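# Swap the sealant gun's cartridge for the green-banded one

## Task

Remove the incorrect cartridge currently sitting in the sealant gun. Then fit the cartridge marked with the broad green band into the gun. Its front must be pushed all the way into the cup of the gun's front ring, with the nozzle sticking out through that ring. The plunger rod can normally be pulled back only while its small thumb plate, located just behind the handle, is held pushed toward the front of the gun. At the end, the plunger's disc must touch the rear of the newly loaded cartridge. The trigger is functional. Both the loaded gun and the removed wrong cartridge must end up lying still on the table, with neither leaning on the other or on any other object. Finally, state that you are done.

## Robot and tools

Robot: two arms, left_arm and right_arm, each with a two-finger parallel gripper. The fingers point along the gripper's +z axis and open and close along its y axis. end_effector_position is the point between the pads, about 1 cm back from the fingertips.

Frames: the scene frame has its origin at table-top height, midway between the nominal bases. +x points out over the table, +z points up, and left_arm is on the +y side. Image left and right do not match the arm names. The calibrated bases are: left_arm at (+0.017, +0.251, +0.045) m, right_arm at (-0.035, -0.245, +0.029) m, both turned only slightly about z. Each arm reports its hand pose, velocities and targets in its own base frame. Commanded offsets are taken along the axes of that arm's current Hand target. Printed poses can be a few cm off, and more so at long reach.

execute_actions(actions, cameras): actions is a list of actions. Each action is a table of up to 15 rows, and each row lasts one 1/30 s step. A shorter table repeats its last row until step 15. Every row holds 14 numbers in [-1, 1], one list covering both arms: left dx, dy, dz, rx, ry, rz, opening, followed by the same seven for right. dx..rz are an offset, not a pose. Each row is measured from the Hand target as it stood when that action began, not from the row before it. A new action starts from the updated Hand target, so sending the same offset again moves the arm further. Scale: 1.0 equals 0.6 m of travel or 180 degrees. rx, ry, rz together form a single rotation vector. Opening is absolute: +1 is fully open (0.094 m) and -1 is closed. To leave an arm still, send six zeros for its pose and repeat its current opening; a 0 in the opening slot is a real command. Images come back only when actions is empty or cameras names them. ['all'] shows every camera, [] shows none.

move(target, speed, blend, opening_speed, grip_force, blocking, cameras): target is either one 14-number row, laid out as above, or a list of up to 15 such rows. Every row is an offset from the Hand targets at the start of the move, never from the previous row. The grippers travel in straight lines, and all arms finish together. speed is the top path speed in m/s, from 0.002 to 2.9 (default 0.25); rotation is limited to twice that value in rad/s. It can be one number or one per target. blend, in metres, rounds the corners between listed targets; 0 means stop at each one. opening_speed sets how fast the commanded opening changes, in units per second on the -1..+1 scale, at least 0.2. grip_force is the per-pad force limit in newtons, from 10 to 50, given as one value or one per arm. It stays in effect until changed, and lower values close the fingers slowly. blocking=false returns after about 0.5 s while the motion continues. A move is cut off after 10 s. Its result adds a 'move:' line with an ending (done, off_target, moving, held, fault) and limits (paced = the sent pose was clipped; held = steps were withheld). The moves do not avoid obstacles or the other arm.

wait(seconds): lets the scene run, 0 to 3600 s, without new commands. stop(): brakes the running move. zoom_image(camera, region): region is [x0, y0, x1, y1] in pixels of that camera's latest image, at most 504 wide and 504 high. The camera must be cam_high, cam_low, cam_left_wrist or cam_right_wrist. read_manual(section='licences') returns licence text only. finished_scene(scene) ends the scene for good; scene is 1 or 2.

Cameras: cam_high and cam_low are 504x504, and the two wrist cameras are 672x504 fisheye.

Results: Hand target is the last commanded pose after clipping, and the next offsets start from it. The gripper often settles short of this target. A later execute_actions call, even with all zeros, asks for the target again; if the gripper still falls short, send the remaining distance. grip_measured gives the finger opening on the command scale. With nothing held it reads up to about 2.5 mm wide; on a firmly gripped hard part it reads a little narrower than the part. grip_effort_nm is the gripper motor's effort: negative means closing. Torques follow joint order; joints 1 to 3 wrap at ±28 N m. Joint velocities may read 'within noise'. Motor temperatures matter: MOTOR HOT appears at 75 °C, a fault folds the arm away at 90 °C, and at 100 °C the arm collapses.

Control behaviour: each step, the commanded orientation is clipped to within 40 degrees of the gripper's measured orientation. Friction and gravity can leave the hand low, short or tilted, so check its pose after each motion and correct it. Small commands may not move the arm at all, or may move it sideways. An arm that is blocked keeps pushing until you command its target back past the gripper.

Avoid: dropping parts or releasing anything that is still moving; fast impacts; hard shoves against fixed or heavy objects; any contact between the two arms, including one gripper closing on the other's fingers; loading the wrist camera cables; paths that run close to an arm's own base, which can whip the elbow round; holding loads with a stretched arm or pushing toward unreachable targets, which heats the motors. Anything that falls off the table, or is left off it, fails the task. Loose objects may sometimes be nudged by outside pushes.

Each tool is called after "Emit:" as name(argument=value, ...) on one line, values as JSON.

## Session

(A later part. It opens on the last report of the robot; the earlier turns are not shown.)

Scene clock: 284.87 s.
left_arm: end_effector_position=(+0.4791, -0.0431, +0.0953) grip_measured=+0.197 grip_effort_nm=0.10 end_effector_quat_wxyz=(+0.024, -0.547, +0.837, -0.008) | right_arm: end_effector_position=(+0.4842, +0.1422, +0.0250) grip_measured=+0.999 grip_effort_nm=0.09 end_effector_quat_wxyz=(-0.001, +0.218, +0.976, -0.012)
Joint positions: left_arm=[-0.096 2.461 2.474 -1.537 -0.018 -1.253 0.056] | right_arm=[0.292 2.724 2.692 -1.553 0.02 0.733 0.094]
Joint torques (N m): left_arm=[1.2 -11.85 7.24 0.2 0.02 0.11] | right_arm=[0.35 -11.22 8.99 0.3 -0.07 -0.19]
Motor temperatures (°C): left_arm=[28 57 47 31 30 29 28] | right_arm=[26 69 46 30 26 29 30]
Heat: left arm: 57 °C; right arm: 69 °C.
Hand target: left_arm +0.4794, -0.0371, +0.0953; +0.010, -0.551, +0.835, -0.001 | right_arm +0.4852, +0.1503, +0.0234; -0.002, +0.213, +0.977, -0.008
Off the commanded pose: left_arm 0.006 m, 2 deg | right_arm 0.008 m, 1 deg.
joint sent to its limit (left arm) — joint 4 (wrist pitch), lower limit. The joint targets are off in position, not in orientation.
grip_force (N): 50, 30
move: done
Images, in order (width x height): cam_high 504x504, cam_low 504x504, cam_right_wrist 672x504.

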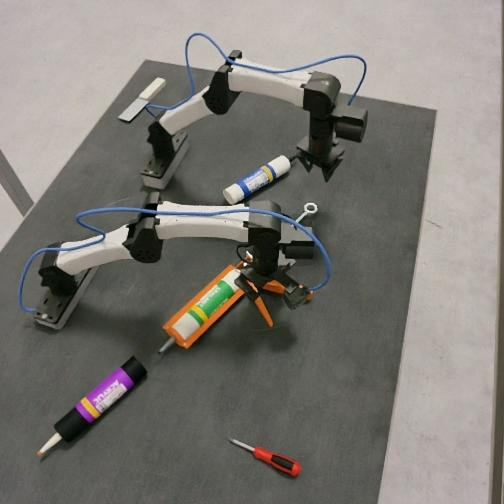

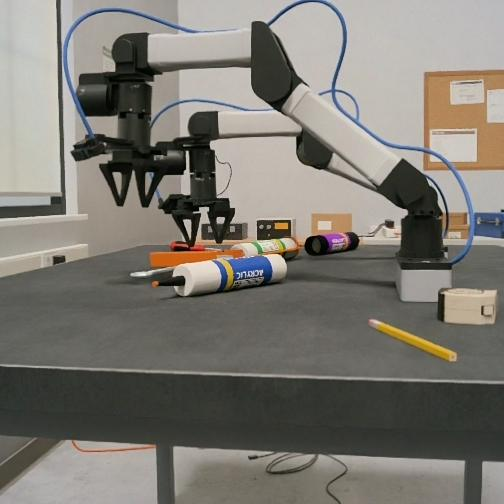

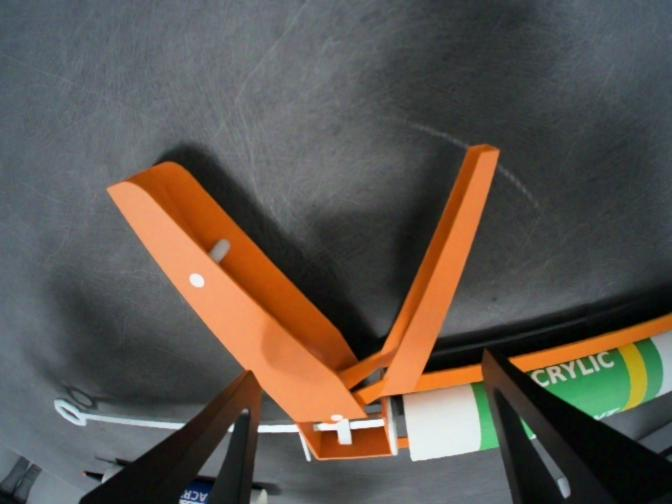

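Emit:
move(target=[[0,0,0,0,0,0,0.2,-0.014,0.0175,0.0,0,0,0,1],[0,0,0,0,0,0,0.2,-0.014,0.0175,0.058,0,0,0,1]], speed=0.08, cameras=["cam_right_wrist","cam_high"])

Emit:
zoom_image(camera="cam_high", region=[220, 240, 340, 340])

Scene clock: 287.07 s.
left_arm: end_effector_position=(+0.4791, -0.0431, +0.0953) grip_measured=+0.197 grip_effort_nm=0.11 end_effector_quat_wxyz=(+0.024, -0.547, +0.837, -0.008) | right_arm: end_effector_position=(+0.4969, +0.1474, +0.0126) grip_measured=+0.999 grip_effort_nm=0.09 end_effector_quat_wxyz=(+0.010, +0.221, +0.975, -0.001)
Joint positions: left_arm=[-0.096 2.461 2.474 -1.537 -0.018 -1.253 0.056] | right_arm=[0.292 2.802 2.798 -1.55 0.012 0.737 0.094]
Joint torques (N m): left_arm=[1.2 -11.84 7.24 0.2 0.02 0.11] | right_arm=[0.64 -9.01 6.94 0.67 0.03 -0.15]
Motor temperatures (°C): left_arm=[28 58 47 31 30 29 28] | right_arm=[26 70 47 30 26 29 30]
Heat: left arm: 58 °C; right arm: 70 °C.
Hand target: left_arm +0.4794, -0.0371, +0.0953; +0.010, -0.551, +0.835, -0.001 | right_arm +0.4970, +0.1558, -0.0116; -0.002, +0.213, +0.977, -0.008
Off the commanded pose: left_arm 0.006 m, 2 deg | right_arm 0.026 m, 2 deg.
joint sent to its limit (left arm) — joint 4 (wrist pitch), lower limit. The joint targets are off in position, not in orientation.
grip_force (N): 50, 30
move: off_target (right_arm)
Images, in order (width x height): cam_high 504x504, cam_right_wrist 672x504.

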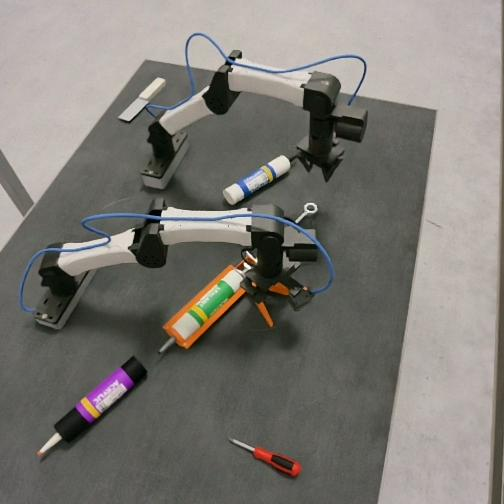

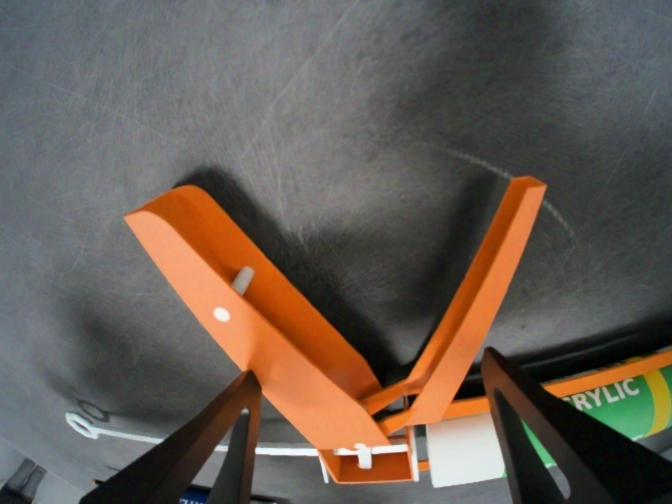

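Scaled by 4.200 from the camera's image (finer frame: 720x720).

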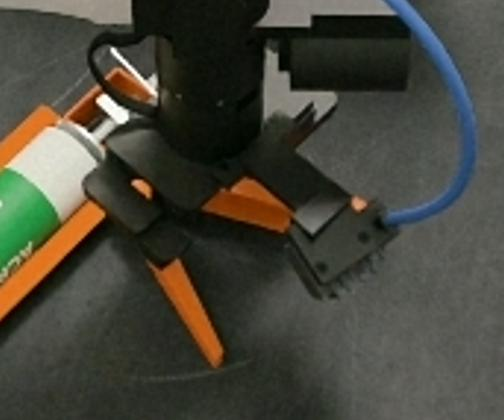

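Emit:
move(target=[[0,0,0,0,0,0,0.2,0,0,-0.06,0,0,0,1],[0,0,0,0,0,0,0.2,0,0.012,-0.06,0,0,0,1]], speed=0.08, cameras=["cam_right_wrist","cam_low"])

Emit:
zoom_image(camera="cam_right_wrist", region=[150, 280, 550, 500])

Emit:
zoom_image(camera="cam_low", region=[110, 180, 310, 290])

Scene clock: 288.87 s.
left_arm: end_effector_position=(+0.4791, -0.0431, +0.0953) grip_measured=+0.197 grip_effort_nm=0.11 end_effector_quat_wxyz=(+0.024, -0.547, +0.837, -0.008) | right_arm: end_effector_position=(+0.4983, +0.1570, +0.0176) grip_measured=+0.999 grip_effort_nm=0.09 end_effector_quat_wxyz=(+0.020, +0.210, +0.977, +0.004)
Joint positions: left_arm=[-0.096 2.461 2.474 -1.537 -0.018 -1.253 0.056] | right_arm=[0.309 2.805 2.824 -1.552 0.012 0.733 0.094]
Joint torques (N m): left_arm=[1.2 -11.84 7.24 0.2 0.02 0.11] | right_arm=[0.4 -12.93 8.96 0.37 0.03 -0.06]
Motor temperatures (°C): left_arm=[28 58 48 31 30 29 28] | right_arm=[26 70 46 30 26 29 30]
Heat: left arm: 58 °C; right arm: 70 °C.
Hand target: left_arm +0.4794, -0.0371, +0.0953; +0.010, -0.551, +0.835, -0.001 | right_arm +0.5002, +0.1629, +0.0243; -0.002, +0.213, +0.977, -0.008
Off the commanded pose: left_arm 0.006 m, 2 deg | right_arm 0.009 m, 3 deg.
joint sent to its limit (left arm) — joint 4 (wrist pitch), lower limit. The joint targets are off in position, not in orientation.
joint sent to its limit (right arm) — joint 4 (wrist pitch), lower limit. The joint targets are off in position and orientation.
grip_force (N): 50, 30
move: off_target (right_arm)
Images, in order (width x height): cam_low 504x504, cam_right_wrist 672x504.

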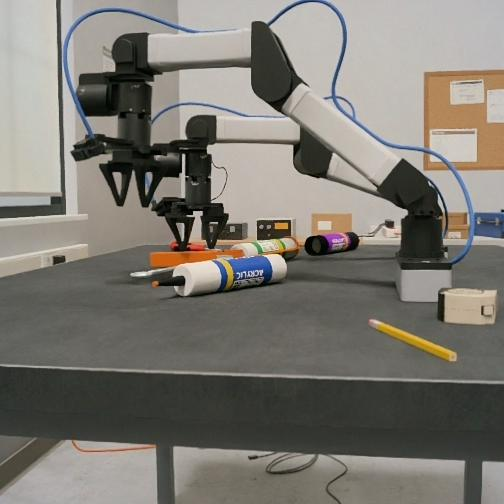

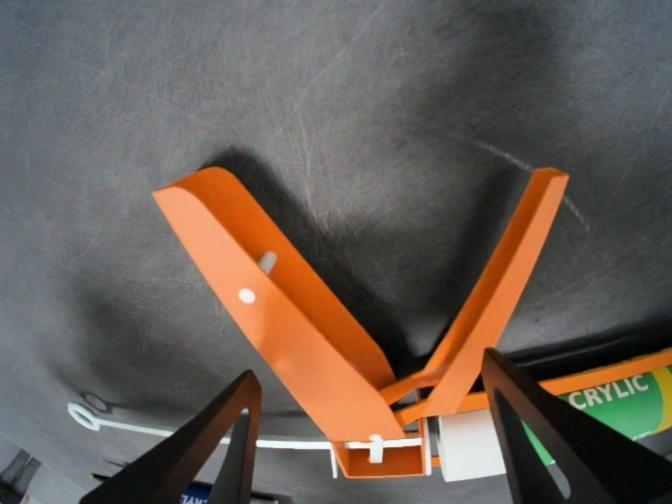

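Scaled by 1.260 from the camera's image (finer frame: 960x720).

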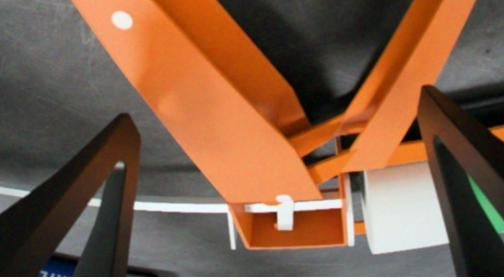

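Scaled by 2.520 from the camera's image (finer frame: 720x720).

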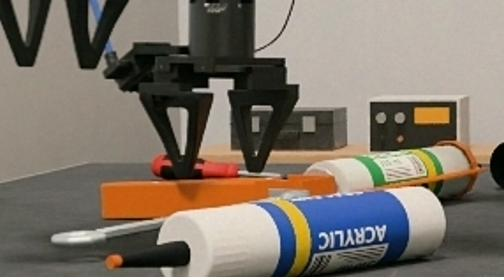

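Emit:
move(target=[[0,0,0,0,0,0,0.2,0,-0.006,0.0,0,0,0,1],[0,0,0,0,0,0,0.2,0,-0.006,0.05,0,0,0,1]], speed=0.06, cameras=["cam_right_wrist","cam_low"])

Emit:
zoom_image(camera="cam_low", region=[110, 180, 310, 290])

Scene clock: 291.03 s.
left_arm: end_effector_position=(+0.4791, -0.0431, +0.0953) grip_measured=+0.197 grip_effort_nm=0.11 end_effector_quat_wxyz=(+0.024, -0.547, +0.837, -0.008) | right_arm: end_effector_position=(+0.4972, +0.1587, +0.0099) grip_measured=+0.999 grip_effort_nm=0.09 end_effector_quat_wxyz=(+0.017, +0.207, +0.978, -0.004)
Joint positions: left_arm=[-0.096 2.461 2.474 -1.537 -0.018 -1.253 0.056] | right_arm=[0.317 2.83 2.843 -1.558 0.025 0.733 0.094]
Joint torques (N m): left_arm=[1.2 -11.84 7.24 0.2 0.02 0.11] | right_arm=[-0.12 -10 7.86 0.5 0.03 -0.11]
Motor temperatures (°C): left_arm=[28 58 48 31 30 29 28] | right_arm=[26 71 46 30 26 29 30]
Heat: left arm: 58 °C; right arm: 71 °C.
Hand target: left_arm +0.4794, -0.0371, +0.0953; +0.010, -0.551, +0.835, -0.001 | right_arm +0.4985, +0.1591, -0.0057; -0.002, +0.213, +0.977, -0.008
Off the commanded pose: left_arm 0.006 m, 2 deg | right_arm 0.016 m, 2 deg.
joint sent to its limit (left arm) — joint 4 (wrist pitch), lower limit. The joint targets are off in position, not in orientation.
grip_force (N): 50, 30
move: off_target (right_arm)
Images, in order (width x height): cam_low 504x504, cam_right_wrist 672x504.

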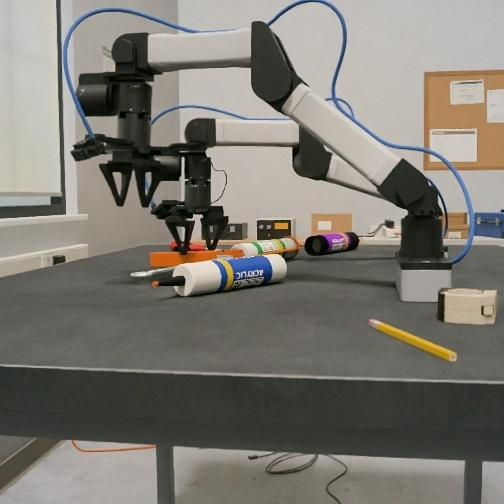

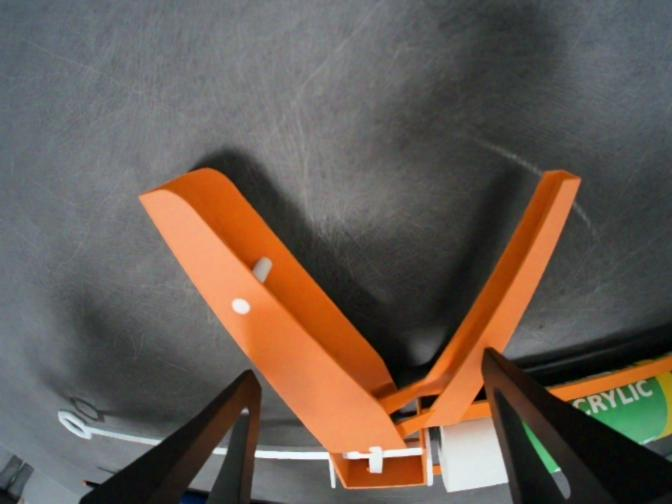

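Scaled by 2.520 from the camera's image (finer frame: 720x720).

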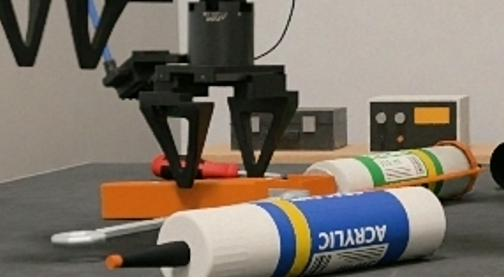

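Emit:
move(target=[[0,0,0,0,0,0,0.2,0,0,-0.045,0,0,0,1],[0,0,0,0,0,0,0.2,0.022,-0.004,-0.045,0,0,0,1],[0,0,0,0,0,0,0.2,0.022,-0.004,0.008,0,0,0,1]], speed=0.08, cameras=["cam_right_wrist","cam_low"])

Emit:
zoom_image(camera="cam_low", region=[110, 180, 310, 290])

Scene clock: 293.80 s.
left_arm: end_effector_position=(+0.4791, -0.0431, +0.0953) grip_measured=+0.197 grip_effort_nm=0.10 end_effector_quat_wxyz=(+0.024, -0.547, +0.837, -0.008) | right_arm: end_effector_position=(+0.4891, +0.1554, +0.0069) grip_measured=+0.999 grip_effort_nm=0.09 end_effector_quat_wxyz=(+0.009, +0.205, +0.979, -0.016)
Joint positions: left_arm=[-0.096 2.461 2.474 -1.537 -0.018 -1.253 0.056] | right_arm=[0.32 2.753 2.677 -1.495 0.037 0.733 0.094]
Joint torques (N m): left_arm=[1.18 -11.84 7.24 0.2 0.02 0.11] | right_arm=[0.34 -11.77 2.69 0.75 -0.1 0.03]
Motor temperatures (°C): left_arm=[28 58 48 31 30 29 28] | right_arm=[26 73 46 30 26 29 30]
Heat: left arm: 58 °C; right arm: 73 °C.
Hand target: left_arm +0.4794, -0.0371, +0.0953; +0.010, -0.551, +0.835, -0.001 | right_arm +0.4855, +0.1624, -0.0104; -0.002, +0.213, +0.977, -0.008
Off the commanded pose: left_arm 0.006 m, 2 deg | right_arm 0.019 m, 2 deg.
joint sent to its limit (left arm) — joint 4 (wrist pitch), lower limit. The joint targets are off in position, not in orientation.
grip_force (N): 50, 30
move: off_target (right_arm)
Images, in order (width x height): cam_low 504x504, cam_right_wrist 672x504.

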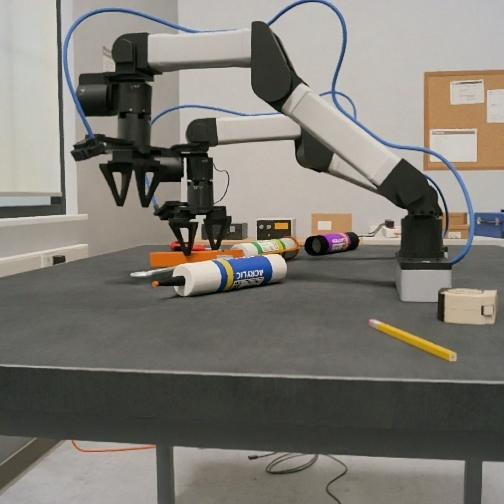

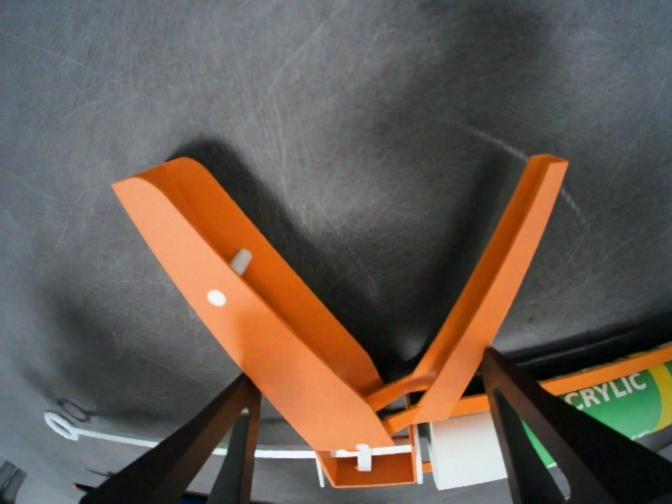

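Scaled by 2.520 from the camera's image (finer frame: 720x720).

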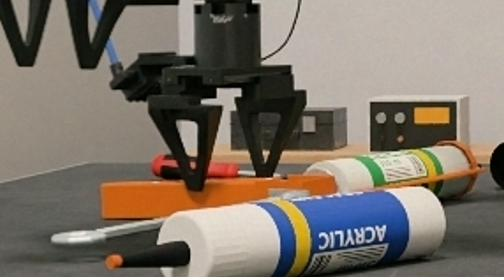

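Emit:
move(target=[0,0,0,0,0,0,0.2,0,0,0,0,0,0,0.45], grip_force=[50, 50], opening_speed=0.6, cameras=["cam_right_wrist","cam_high"])

Emit:
zoom_image(camera="cam_right_wrist", region=[150, 280, 550, 500])

Scene clock: 295.40 s.
left_arm: end_effector_position=(+0.4791, -0.0431, +0.0953) grip_measured=+0.197 grip_effort_nm=0.11 end_effector_quat_wxyz=(+0.024, -0.547, +0.837, -0.008) | right_arm: end_effector_position=(+0.4933, +0.1652, +0.0079) grip_measured=+0.453 grip_effort_nm=-0.14 end_effector_quat_wxyz=(+0.025, +0.195, +0.980, -0.014)
Joint positions: left_arm=[-0.096 2.461 2.474 -1.537 -0.018 -1.253 0.056] | right_arm=[0.34 2.751 2.677 -1.467 0.051 0.733 0.068]
Joint torques (N m): left_arm=[1.2 -11.84 7.24 0.2 0.01 0.11] | right_arm=[-0.64 -11.55 3.55 0.41 -0.24 0.05]
Motor temperatures (°C): left_arm=[28 58 48 31 30 29 27] | right_arm=[26 73 46 30 26 29 30]
Heat: left arm: 58 °C; right arm: 73 °C.
Hand target: left_arm +0.4794, -0.0371, +0.0953; +0.010, -0.551, +0.835, -0.001 | right_arm +0.4848, +0.1620, -0.0098; -0.006, +0.213, +0.977, -0.011 (not the last commanded pose)
Off the commanded pose: left_arm 0.006 m, 2 deg | right_arm 0.020 m, 4 deg.
joint sent to its limit (left arm) — joint 4 (wrist pitch), lower limit. The joint targets are off in position, not in orientation.
move: done
Images, in order (width x height): cam_high 504x504, cam_right_wrist 672x504.

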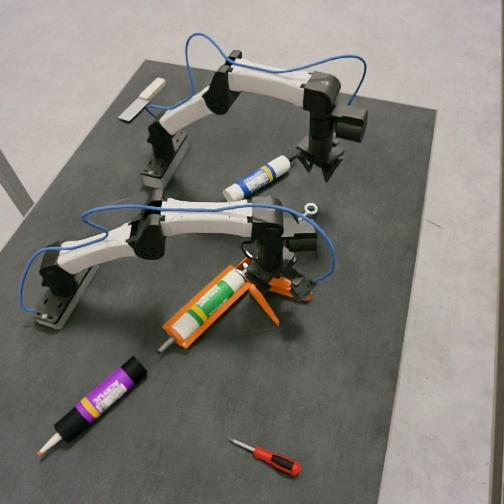

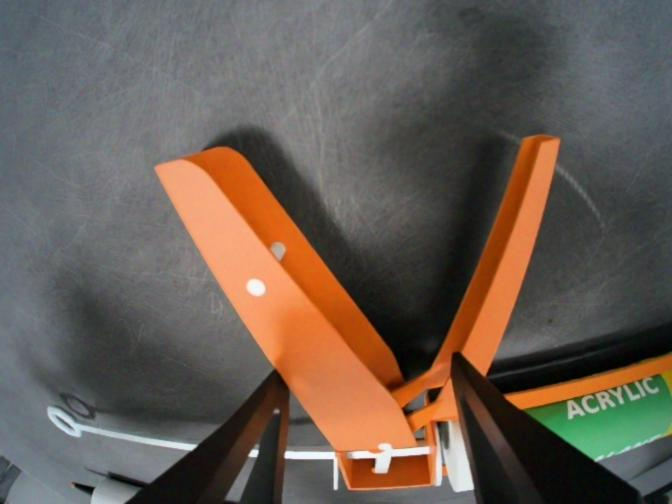

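Scaled by 1.260 from the camera's image (finer frame: 960x720).

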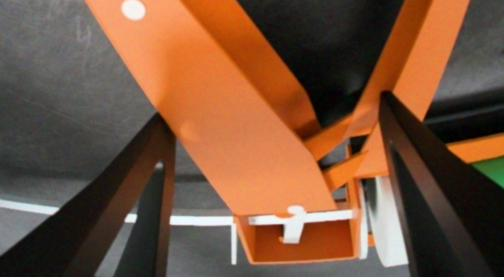

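Emit:
move(target=[0,0,0,0,0,0,0.2,0,0,0,0,0,0,0.15], opening_speed=0.6, cameras=["cam_right_wrist","cam_high"])

Emit:
zoom_image(camera="cam_right_wrist", region=[150, 280, 550, 500])

Emit:
zoom_image(camera="cam_high", region=[220, 240, 340, 340])

Scene clock: 296.57 s.
left_arm: end_effector_position=(+0.4791, -0.0431, +0.0953) grip_measured=+0.197 grip_effort_nm=0.10 end_effector_quat_wxyz=(+0.024, -0.547, +0.837, -0.008) | right_arm: end_effector_position=(+0.4913, +0.1727, +0.0008) grip_measured=+0.152 grip_effort_nm=-0.08 end_effector_quat_wxyz=(+0.013, +0.197, +0.980, +0.004)
Joint positions: left_arm=[-0.096 2.461 2.474 -1.537 -0.018 -1.253 0.056] | right_arm=[0.34 2.756 2.659 -1.447 0.006 0.736 0.054]
Joint torques (N m): left_arm=[1.2 -11.84 7.24 0.2 0.02 0.11] | right_arm=[-0.65 -12.07 4.63 0.29 0.09 0.01]
Motor temperatures (°C): left_arm=[28 58 48 31 30 29 27] | right_arm=[26 74 46 30 26 29 30]
Heat: left arm: 58 °C; right arm: 74 °C.
Hand target: left_arm +0.4794, -0.0371, +0.0953; +0.010, -0.551, +0.835, -0.001 | right_arm +0.4848, +0.1620, -0.0098; -0.006, +0.213, +0.977, -0.011
Off the commanded pose: left_arm 0.006 m, 2 deg | right_arm 0.016 m, 3 deg.
joint sent to its limit (left arm) — joint 4 (wrist pitch), lower limit. The joint targets are off in position, not in orientation.
move: done
Images, in order (width x height): cam_high 504x504, cam_right_wrist 672x504.

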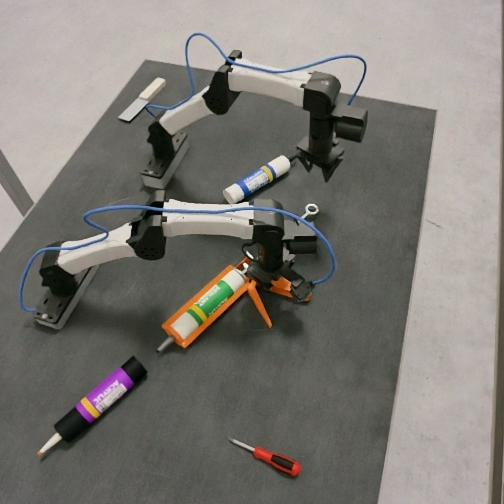

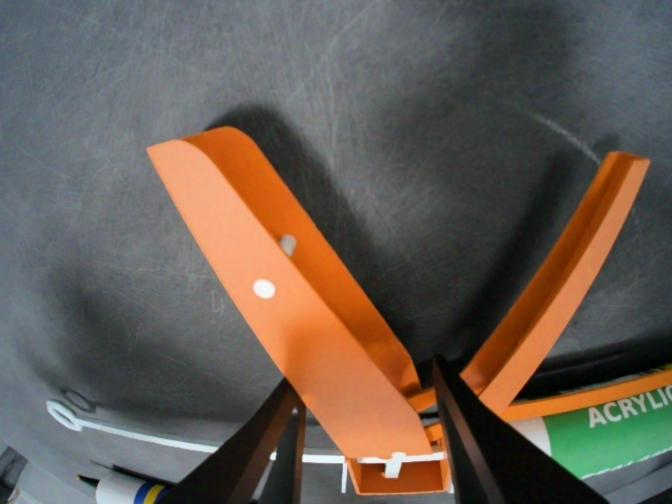

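Scaled by 1.260 from the camera's image (finer frame: 960x720).

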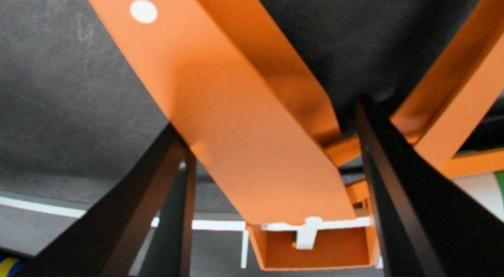

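Scaled by 4.200 from the camera's image (finer frame: 720x720).

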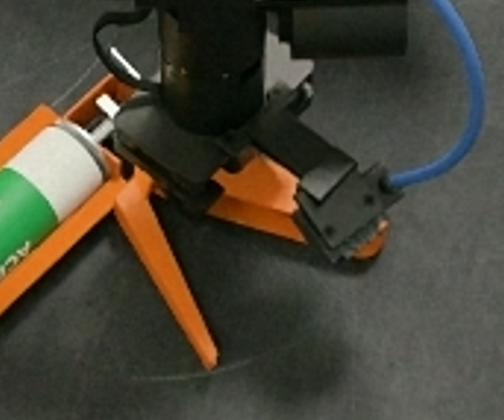

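Emit:
move(target=[[0,0,0,0,0,0,0.2,0,0,-0.12,0,0,0,0.2],[0,0,0,0,0,0,0.2,0.3,0,-0.25,0,0,0,1]], speed=0.15, cameras=["cam_right_wrist","cam_high"])

Emit:
zoom_image(camera="cam_high", region=[210, 230, 320, 340])

Scene clock: 300.90 s.
left_arm: end_effector_position=(+0.4791, -0.0431, +0.0953) grip_measured=+0.197 grip_effort_nm=0.10 end_effector_quat_wxyz=(+0.024, -0.547, +0.837, -0.008) | right_arm: end_effector_position=(+0.3261, +0.2450, +0.1231) grip_measured=+0.998 grip_effort_nm=0.10 end_effector_quat_wxyz=(-0.016, +0.200, +0.980, -0.023)
Joint positions: left_arm=[-0.096 2.461 2.474 -1.537 -0.018 -1.253 0.056] | right_arm=[0.647 2.188 2.116 -1.553 0.006 1.049 0.094]
Joint torques (N m): left_arm=[1.2 -11.85 7.23 0.2 0.02 0.11] | right_arm=[-0.14 -13.98 4.89 0.15 0.01 0.01]
Motor temperatures (°C): left_arm=[28 58 49 31 30 29 27] | right_arm=[26 77 45 30 26 29 30]
Heat: left arm: 58 °C; right arm: 77 °C. Fold the right arm in close to its base, or ease its load, before you think long.
Hand target: left_arm +0.4794, -0.0371, +0.0953; +0.010, -0.551, +0.835, -0.001 | right_arm +0.3237, +0.2399, +0.1414; -0.006, +0.213, +0.977, -0.011
Off the commanded pose: left_arm 0.006 m, 2 deg | right_arm 0.019 m, 2 deg.
MOTOR HOT: joint 2 (shoulder) of the right arm reports 77 °C; the controller's stop level is 90 °C. To cool a motor, set the load down, stop pushing, or move to a pose that needs little force.
joint sent to its limit (left arm) — joint 4 (wrist pitch), lower limit. The joint targets are off in position, not in orientation.
joint sent to its limit (right arm) — joint 4 (wrist pitch), lower limit. The joint targets are off in position, not in orientation.
move: off_target (right_arm); target 2's new opening was sent with right_arm's hand 0.019 m and 2 deg from that target
Images, in order (width x height): cam_high 504x504, cam_right_wrist 672x504.

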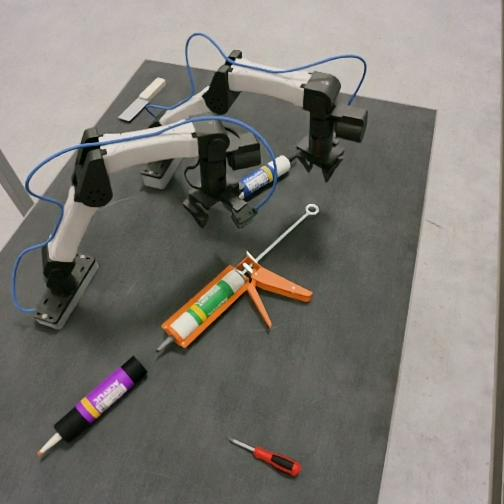

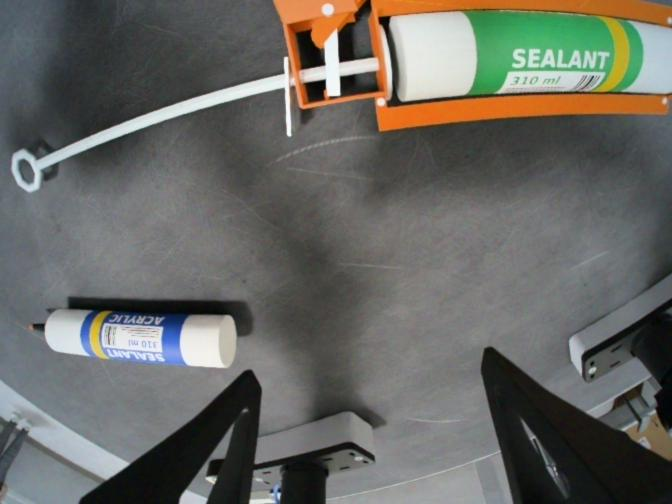

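Scaled by 4.582 from the camera's image (finer frame: 720x720).

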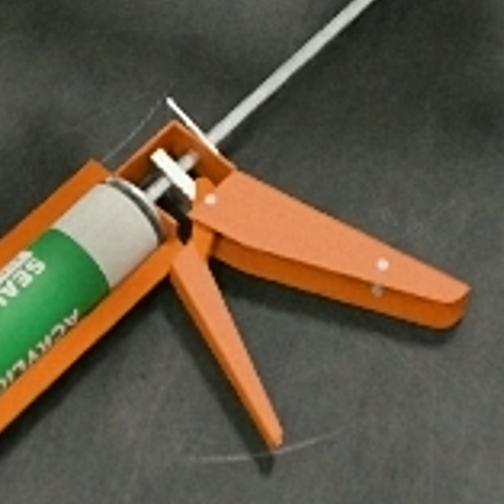

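Emit:
zoom_image(camera="cam_right_wrist", region=[270, 0, 470, 140])

Emit:
zoom_image(camera="cam_high", region=[225, 255, 265, 295])

Scaled by 2.520 from the camera's image (finer frame: 960x720).

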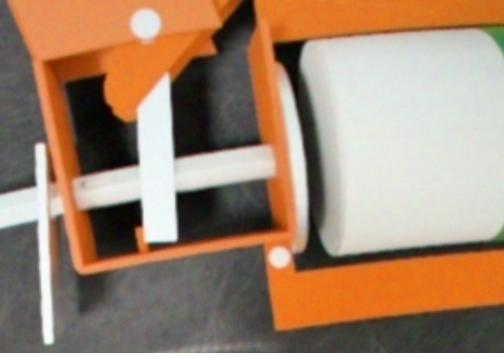

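Scaled by 12.600 from the camera's image (finer frame: 720x720).

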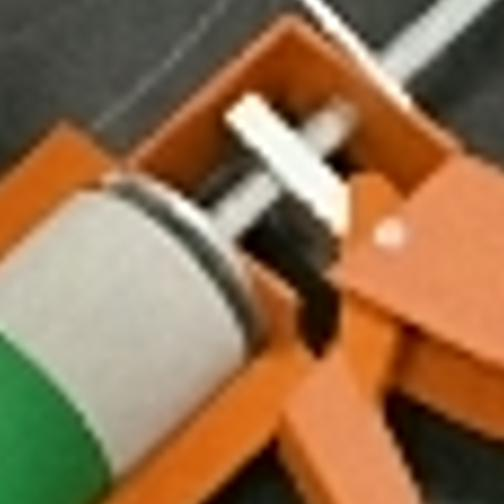

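Emit:
move(target=[0,0,0,0,0,0,0.2,-0.022,-0.448,-0.1,0,0,0,1], speed=0.3)

Emit:
wait(seconds=30)

Emit:
wait(seconds=25)

Scene clock: 303.37 s.
left_arm: end_effector_position=(+0.4791, -0.0431, +0.0953) grip_measured=+0.197 grip_effort_nm=0.10 end_effector_quat_wxyz=(+0.024, -0.547, +0.837, -0.008) | right_arm: end_effector_position=(+0.2302, -0.0066, +0.2052) grip_measured=+0.998 grip_effort_nm=0.10 end_effector_quat_wxyz=(+0.049, +0.221, +0.974, +0.005)
Joint positions: left_arm=[-0.096 2.461 2.474 -1.537 -0.018 -1.253 0.056] | right_arm=[-0.02 1.368 1.45 -1.555 0.011 0.425 0.094]
Joint torques (N m): left_arm=[1.2 -11.85 7.25 0.2 0.01 0.11] | right_arm=[-0.65 -4.94 4.96 0.59 0.1 -0.3]
Motor temperatures (°C): left_arm=[28 59 49 31 30 29 27] | right_arm=[26 76 45 30 26 29 30]
Heat: left arm: 59 °C; right arm: 76 °C. Fold the right arm in close to its base, or ease its load, before you think long.
Hand target: left_arm +0.4794, -0.0371, +0.0953; +0.010, -0.551, +0.835, -0.001 | right_arm +0.2249, -0.0088, +0.2080; -0.006, +0.213, +0.977, -0.011
Off the commanded pose: left_arm 0.006 m, 2 deg | right_arm 0.006 m, 7 deg.
MOTOR HOT: still on. Joint 2 (shoulder) of the right arm reports 76 °C.
joint sent to its limit (left arm) — joint 4 (wrist pitch), lower limit. The joint targets are off in position, not in orientation.
joint sent to its limit (right arm) — joint 4 (wrist pitch), lower limit. The joint targets are off in position and orientation.
move: off_target (right_arm)

Scene clock: 333.37 s.
left_arm: end_effector_position=(+0.4791, -0.0431, +0.0953) grip_measured=+0.197 grip_effort_nm=0.10 end_effector_quat_wxyz=(+0.024, -0.547, +0.837, -0.008) | right_arm: end_effector_position=(+0.2302, -0.0066, +0.2052) grip_measured=+0.998 grip_effort_nm=0.10 end_effector_quat_wxyz=(+0.049, +0.221, +0.974, +0.005)
Joint positions: left_arm=[-0.096 2.461 2.474 -1.537 -0.018 -1.253 0.056] | right_arm=[-0.02 1.368 1.45 -1.555 0.011 0.425 0.094]
Joint torques (N m): left_arm=[1.2 -11.85 7.24 0.2 0.02 0.11] | right_arm=[-0.65 -4.96 4.96 0.58 0.1 -0.31]
Motor temperatures (°C): left_arm=[28 59 50 30 30 29 27] | right_arm=[26 65 43 29 26 29 29]
Heat: left arm: 59 °C; right arm: 65 °C.
Hand target: left_arm +0.4794, -0.0371, +0.0953; +0.010, -0.551, +0.835, -0.001 | right_arm +0.2249, -0.0088, +0.2080; -0.006, +0.213, +0.977, -0.011
Tool commands: left_gripper/opening=+0.2 right_gripper/opening=+1.0
Off the commanded pose: left_arm 0.006 m, 2 deg | right_arm 0.006 m, 7 deg.
MOTOR HOT: cleared for the motors of the right arm.
wait: 30.00 s; at rest by 0.17 s

Scene clock: 358.37 s.
left_arm: end_effector_position=(+0.4791, -0.0431, +0.0953) grip_measured=+0.197 grip_effort_nm=0.11 end_effector_quat_wxyz=(+0.024, -0.547, +0.837, -0.008) | right_arm: end_effector_position=(+0.2302, -0.0066, +0.2052) grip_measured=+0.998 grip_effort_nm=0.10 end_effector_quat_wxyz=(+0.049, +0.221, +0.974, +0.005)
Joint positions: left_arm=[-0.096 2.461 2.474 -1.537 -0.018 -1.253 0.056] | right_arm=[-0.02 1.368 1.45 -1.555 0.011 0.425 0.094]
Joint torques (N m): left_arm=[1.18 -11.84 7.24 0.2 0.02 0.11] | right_arm=[-0.65 -4.96 4.94 0.59 0.1 -0.31]
Motor temperatures (°C): left_arm=[28 59 50 30 30 29 27] | right_arm=[26 60 42 29 26 29 29]
Heat: left arm: 59 °C; right arm: 60 °C.
Hand target: left_arm +0.4794, -0.0371, +0.0953; +0.010, -0.551, +0.835, -0.001 | right_arm +0.2249, -0.0088, +0.2080; -0.006, +0.213, +0.977, -0.011
Tool commands: left_gripper/opening=+0.2 right_gripper/opening=+1.0
Off the commanded pose: left_arm 0.006 m, 2 deg | right_arm 0.006 m, 7 deg.
wait: 25.00 s; at rest by 0.17 s

Emit:
move(target=[0,0,0,0,0,0,0.2,-0.2817,0.438,0.2717,0,0,0,1], speed=0.3, cameras=["cam_right_wrist"])

Scene clock: 361.20 s.
left_arm: end_effector_position=(+0.4791, -0.0431, +0.0953) grip_measured=+0.197 grip_effort_nm=0.11 end_effector_quat_wxyz=(+0.024, -0.547, +0.837, -0.008) | right_arm: end_effector_position=(+0.4822, +0.1571, +0.0387) grip_measured=+0.998 grip_effort_nm=0.10 end_effector_quat_wxyz=(+0.009, +0.202, +0.979, -0.001)
Joint positions: left_arm=[-0.096 2.461 2.474 -1.537 -0.018 -1.253 0.056] | right_arm=[0.319 2.695 2.691 -1.552 0.011 0.725 0.094]
Joint torques (N m): left_arm=[1.2 -11.85 7.24 0.2 0.01 0.11] | right_arm=[0.28 -11.19 8.96 0.32 0.04 0.01]
Motor temperatures (°C): left_arm=[28 59 50 30 30 29 27] | right_arm=[26 61 43 29 26 29 29]
Heat: left arm: 59 °C; right arm: 61 °C.
Hand target: left_arm +0.4794, -0.0371, +0.0953; +0.010, -0.551, +0.835, -0.001 | right_arm +0.4851, +0.1566, +0.0372; -0.006, +0.213, +0.977, -0.011
Off the commanded pose: left_arm 0.006 m, 2 deg | right_arm 0.003 m, 3 deg.
joint sent to its limit (left arm) — joint 4 (wrist pitch), lower limit. The joint targets are off in position, not in orientation.
joint sent to its limit (right arm) — joint 4 (wrist pitch), lower limit. The joint targets are off in position, not in orientation.
move: off_target (right_arm)

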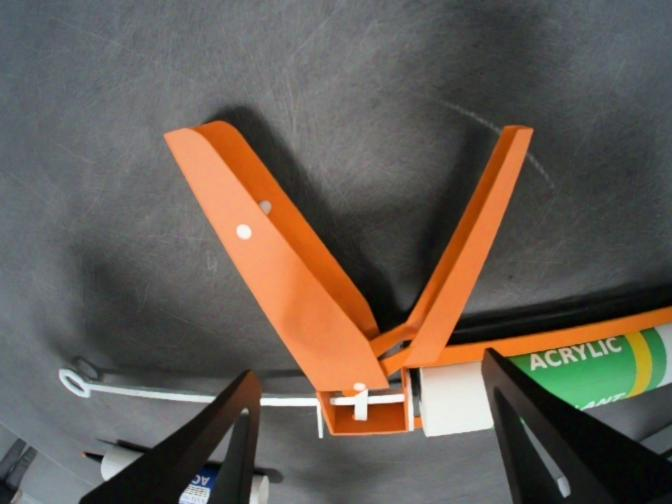

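Emit:
move(target=[0,0,0,0,0,0,0.2,-0.008,-0.005,0.105,0,0,0,1], speed=0.06, cameras=["cam_right_wrist","cam_low"])

Emit:
zoom_image(camera="cam_low", region=[110, 180, 310, 290])

Scene clock: 363.17 s.
left_arm: end_effector_position=(+0.4791, -0.0431, +0.0953) grip_measured=+0.197 grip_effort_nm=0.11 end_effector_quat_wxyz=(+0.024, -0.547, +0.837, -0.008) | right_arm: end_effector_position=(+0.4786, +0.1559, -0.0093) grip_measured=+0.999 grip_effort_nm=0.08 end_effector_quat_wxyz=(-0.011, +0.202, +0.979, -0.012)
Joint positions: left_arm=[-0.096 2.461 2.474 -1.537 -0.018 -1.253 0.056] | right_arm=[0.319 2.704 2.516 -1.414 0.011 0.725 0.094]
Joint torques (N m): left_arm=[1.2 -11.85 7.24 0.2 0.02 0.11] | right_arm=[-0.81 -10.76 5.09 0.85 0.04 -0.11]
Motor temperatures (°C): left_arm=[28 59 50 30 30 29 27] | right_arm=[26 62 43 29 26 29 29]
Heat: left arm: 59 °C; right arm: 62 °C.
Hand target: left_arm +0.4794, -0.0371, +0.0953; +0.010, -0.551, +0.835, -0.001 | right_arm +0.4872, +0.1506, -0.0257; -0.006, +0.213, +0.977, -0.011
Off the commanded pose: left_arm 0.006 m, 2 deg | right_arm 0.019 m, 1 deg.
joint sent to its limit (left arm) — joint 4 (wrist pitch), lower limit. The joint targets are off in position, not in orientation.
move: off_target (right_arm)
Images, in order (width x height): cam_low 504x504, cam_right_wrist 672x504.

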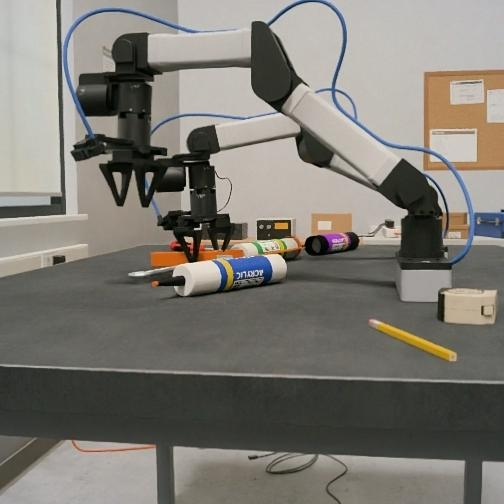

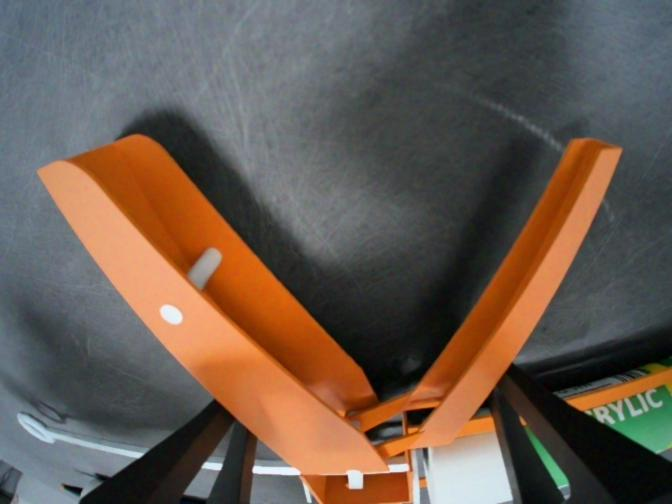

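Scaled by 2.520 from the camera's image (finer frame: 720x720).

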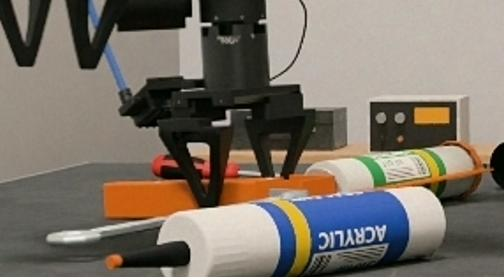

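Emit:
move(target=[0,0,0,0,0,0,0.2,0,0,0,0,0,0,0.4], opening_speed=0.5, cameras=["cam_right_wrist"])

Emit:
move(target=[0,0,0,0,0,0,0.2,0,0,0,0,0,0,0.1], opening_speed=0.5, cameras=["cam_right_wrist","cam_high"])

Emit:
zoom_image(camera="cam_high", region=[225, 255, 265, 295])

Scene clock: 365.03 s.
left_arm: end_effector_position=(+0.4791, -0.0431, +0.0953) grip_measured=+0.197 grip_effort_nm=0.10 end_effector_quat_wxyz=(+0.024, -0.547, +0.837, -0.008) | right_arm: end_effector_position=(+0.4903, +0.1446, -0.0101) grip_measured=+0.406 grip_effort_nm=-0.29 end_effector_quat_wxyz=(+0.005, +0.213, +0.977, -0.009)
Joint positions: left_arm=[-0.096 2.461 2.474 -1.537 -0.018 -1.253 0.056] | right_arm=[0.294 2.705 2.516 -1.381 0.021 0.724 0.066]
Joint torques (N m): left_arm=[1.2 -11.84 7.24 0.2 0.02 0.11] | right_arm=[0.17 -10.76 5.56 0.54 0.05 -0.11]
Motor temperatures (°C): left_arm=[28 59 50 30 30 29 27] | right_arm=[26 62 43 29 26 29 29]
Heat: left arm: 59 °C; right arm: 62 °C.
Hand target: left_arm +0.4794, -0.0371, +0.0953; +0.010, -0.551, +0.835, -0.001 | right_arm +0.4872, +0.1506, -0.0257; -0.006, +0.213, +0.977, -0.011
Off the commanded pose: left_arm 0.006 m, 2 deg | right_arm 0.017 m, 1 deg.
joint sent to its limit (left arm) — joint 4 (wrist pitch), lower limit. The joint targets are off in position, not in orientation.
move: done

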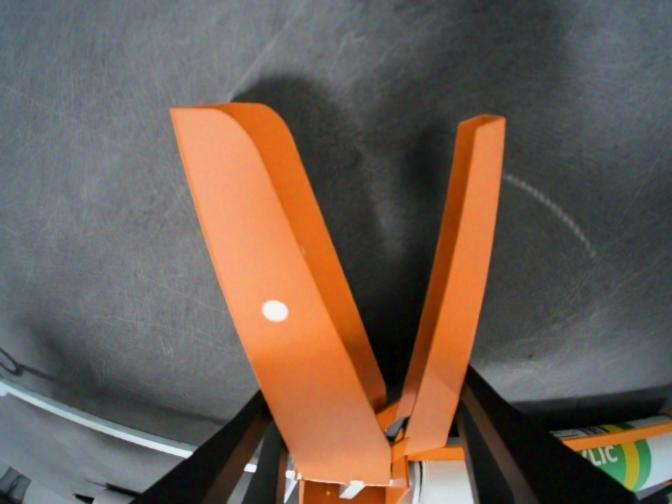

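Scene clock: 366.20 s.
left_arm: end_effector_position=(+0.4791, -0.0431, +0.0953) grip_measured=+0.197 grip_effort_nm=0.10 end_effector_quat_wxyz=(+0.024, -0.547, +0.837, -0.008) | right_arm: end_effector_position=(+0.4919, +0.1445, -0.0101) grip_measured=+0.188 grip_effort_nm=-0.99 end_effector_quat_wxyz=(+0.009, +0.213, +0.977, -0.009)
Joint positions: left_arm=[-0.096 2.461 2.474 -1.537 -0.018 -1.253 0.056] | right_arm=[0.294 2.705 2.516 -1.375 0.025 0.724 0.056]
Joint torques (N m): left_arm=[1.2 -11.85 7.24 0.2 0.02 0.11] | right_arm=[0.21 -10.73 5.65 0.48 0.05 -0.1]
Motor temperatures (°C): left_arm=[28 59 50 29 30 29 27] | right_arm=[26 63 43 29 26 29 29]
Heat: left arm: 59 °C; right arm: 63 °C.
Hand target: left_arm +0.4794, -0.0371, +0.0953; +0.010, -0.551, +0.835, -0.001 | right_arm +0.4872, +0.1506, -0.0257; -0.006, +0.213, +0.977, -0.011
Off the commanded pose: left_arm 0.006 m, 2 deg | right_arm 0.017 m, 2 deg.
joint sent to its limit (left arm) — joint 4 (wrist pitch), lower limit. The joint targets are off in position, not in orientation.
move: done
Images, in order (width x height): cam_high 504x504, cam_right_wrist 672x504.

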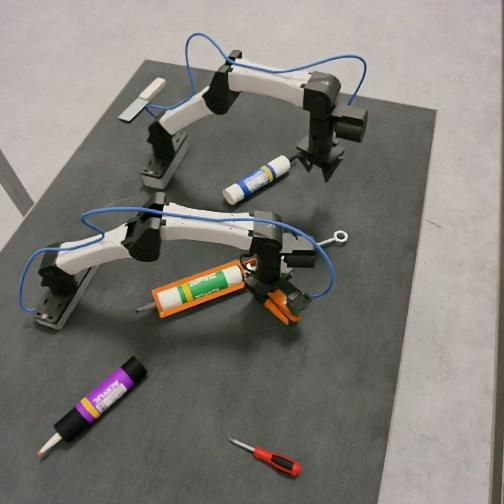

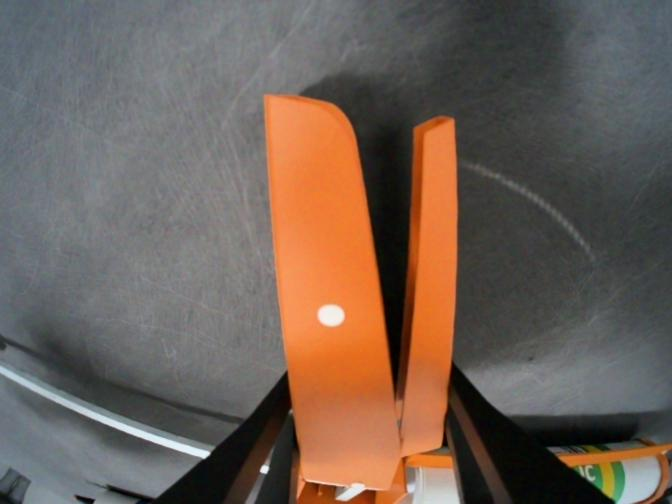

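Scaled by 12.600 from the camera's image (finer frame: 720x720).

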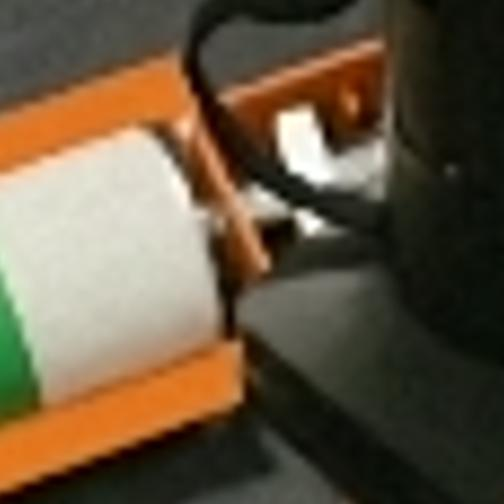

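Emit:
move(target=[[0,0,0,0,0,0,0.2,0,0,0,0,0,0,1],[0,0,0,0,0,0,0.2,0,0,-0.2,0,0,0,1]], opening_speed=0.8, speed=0.1, cameras=["cam_right_wrist","cam_high"])

Emit:
zoom_image(camera="cam_high", region=[215, 245, 265, 295])

Emit:
zoom_image(camera="cam_right_wrist", region=[250, 250, 450, 400])

Scene clock: 370.00 s.
left_arm: end_effector_position=(+0.4791, -0.0431, +0.0953) grip_measured=+0.197 grip_effort_nm=0.10 end_effector_quat_wxyz=(+0.024, -0.547, +0.837, -0.008) | right_arm: end_effector_position=(+0.4919, +0.1470, +0.0675) grip_measured=+0.999 grip_effort_nm=0.09 end_effector_quat_wxyz=(+0.039, +0.218, +0.975, +0.016)
Joint positions: left_arm=[-0.096 2.461 2.474 -1.537 -0.018 -1.253 0.056] | right_arm=[0.294 2.646 2.709 -1.552 0.011 0.733 0.094]
Joint torques (N m): left_arm=[1.21 -11.85 7.24 0.2 0.01 0.11] | right_arm=[0.53 -16.8 5.65 0.49 0.05 -0.1]
Motor temperatures (°C): left_arm=[28 59 50 29 30 29 27] | right_arm=[26 66 43 29 26 29 29]
Heat: left arm: 59 °C; right arm: 66 °C.
Hand target: left_arm +0.4794, -0.0371, +0.0953; +0.010, -0.551, +0.835, -0.001 | right_arm +0.4892, +0.1530, +0.0943; -0.006, +0.213, +0.977, -0.011
Off the commanded pose: left_arm 0.006 m, 2 deg | right_arm 0.028 m, 6 deg.
joint sent to its limit (left arm) — joint 4 (wrist pitch), lower limit. The joint targets are off in position, not in orientation.
joint sent to its limit (right arm) — joint 4 (wrist pitch), lower limit. The joint targets are off in position and orientation.
move: off_target (right_arm)
Images, in order (width x height): cam_high 504x504, cam_right_wrist 672x504.

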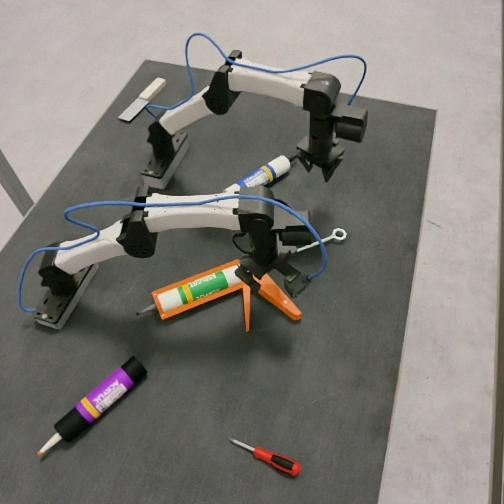

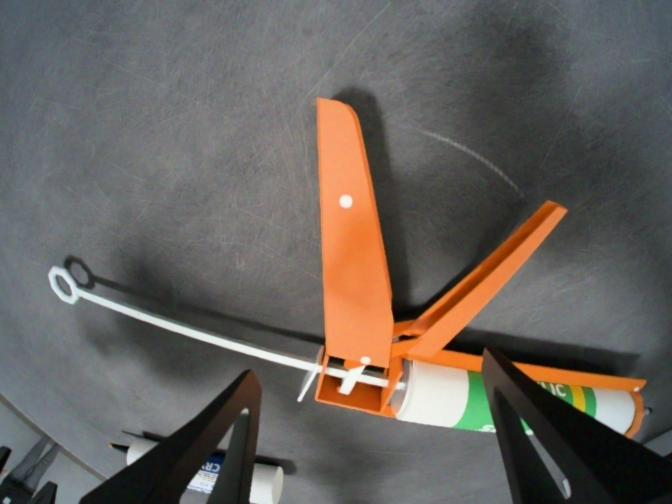

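Scaled by 10.080 from the camera's image (finer frame: 720x720).

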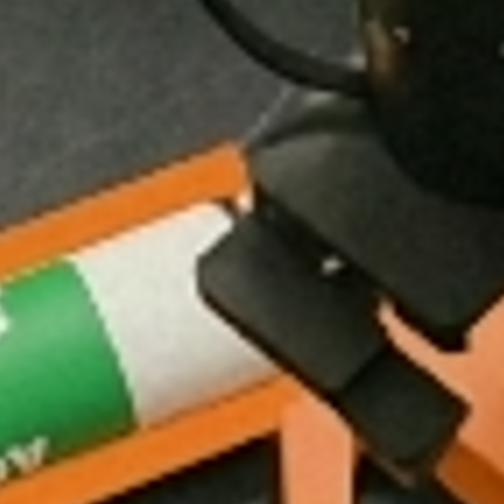

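Scaled by 2.520 from the camera's image (finer frame: 960x720).

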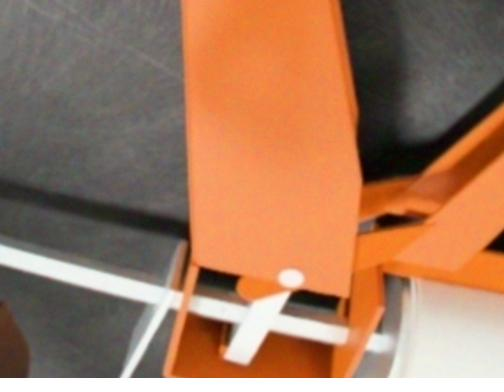

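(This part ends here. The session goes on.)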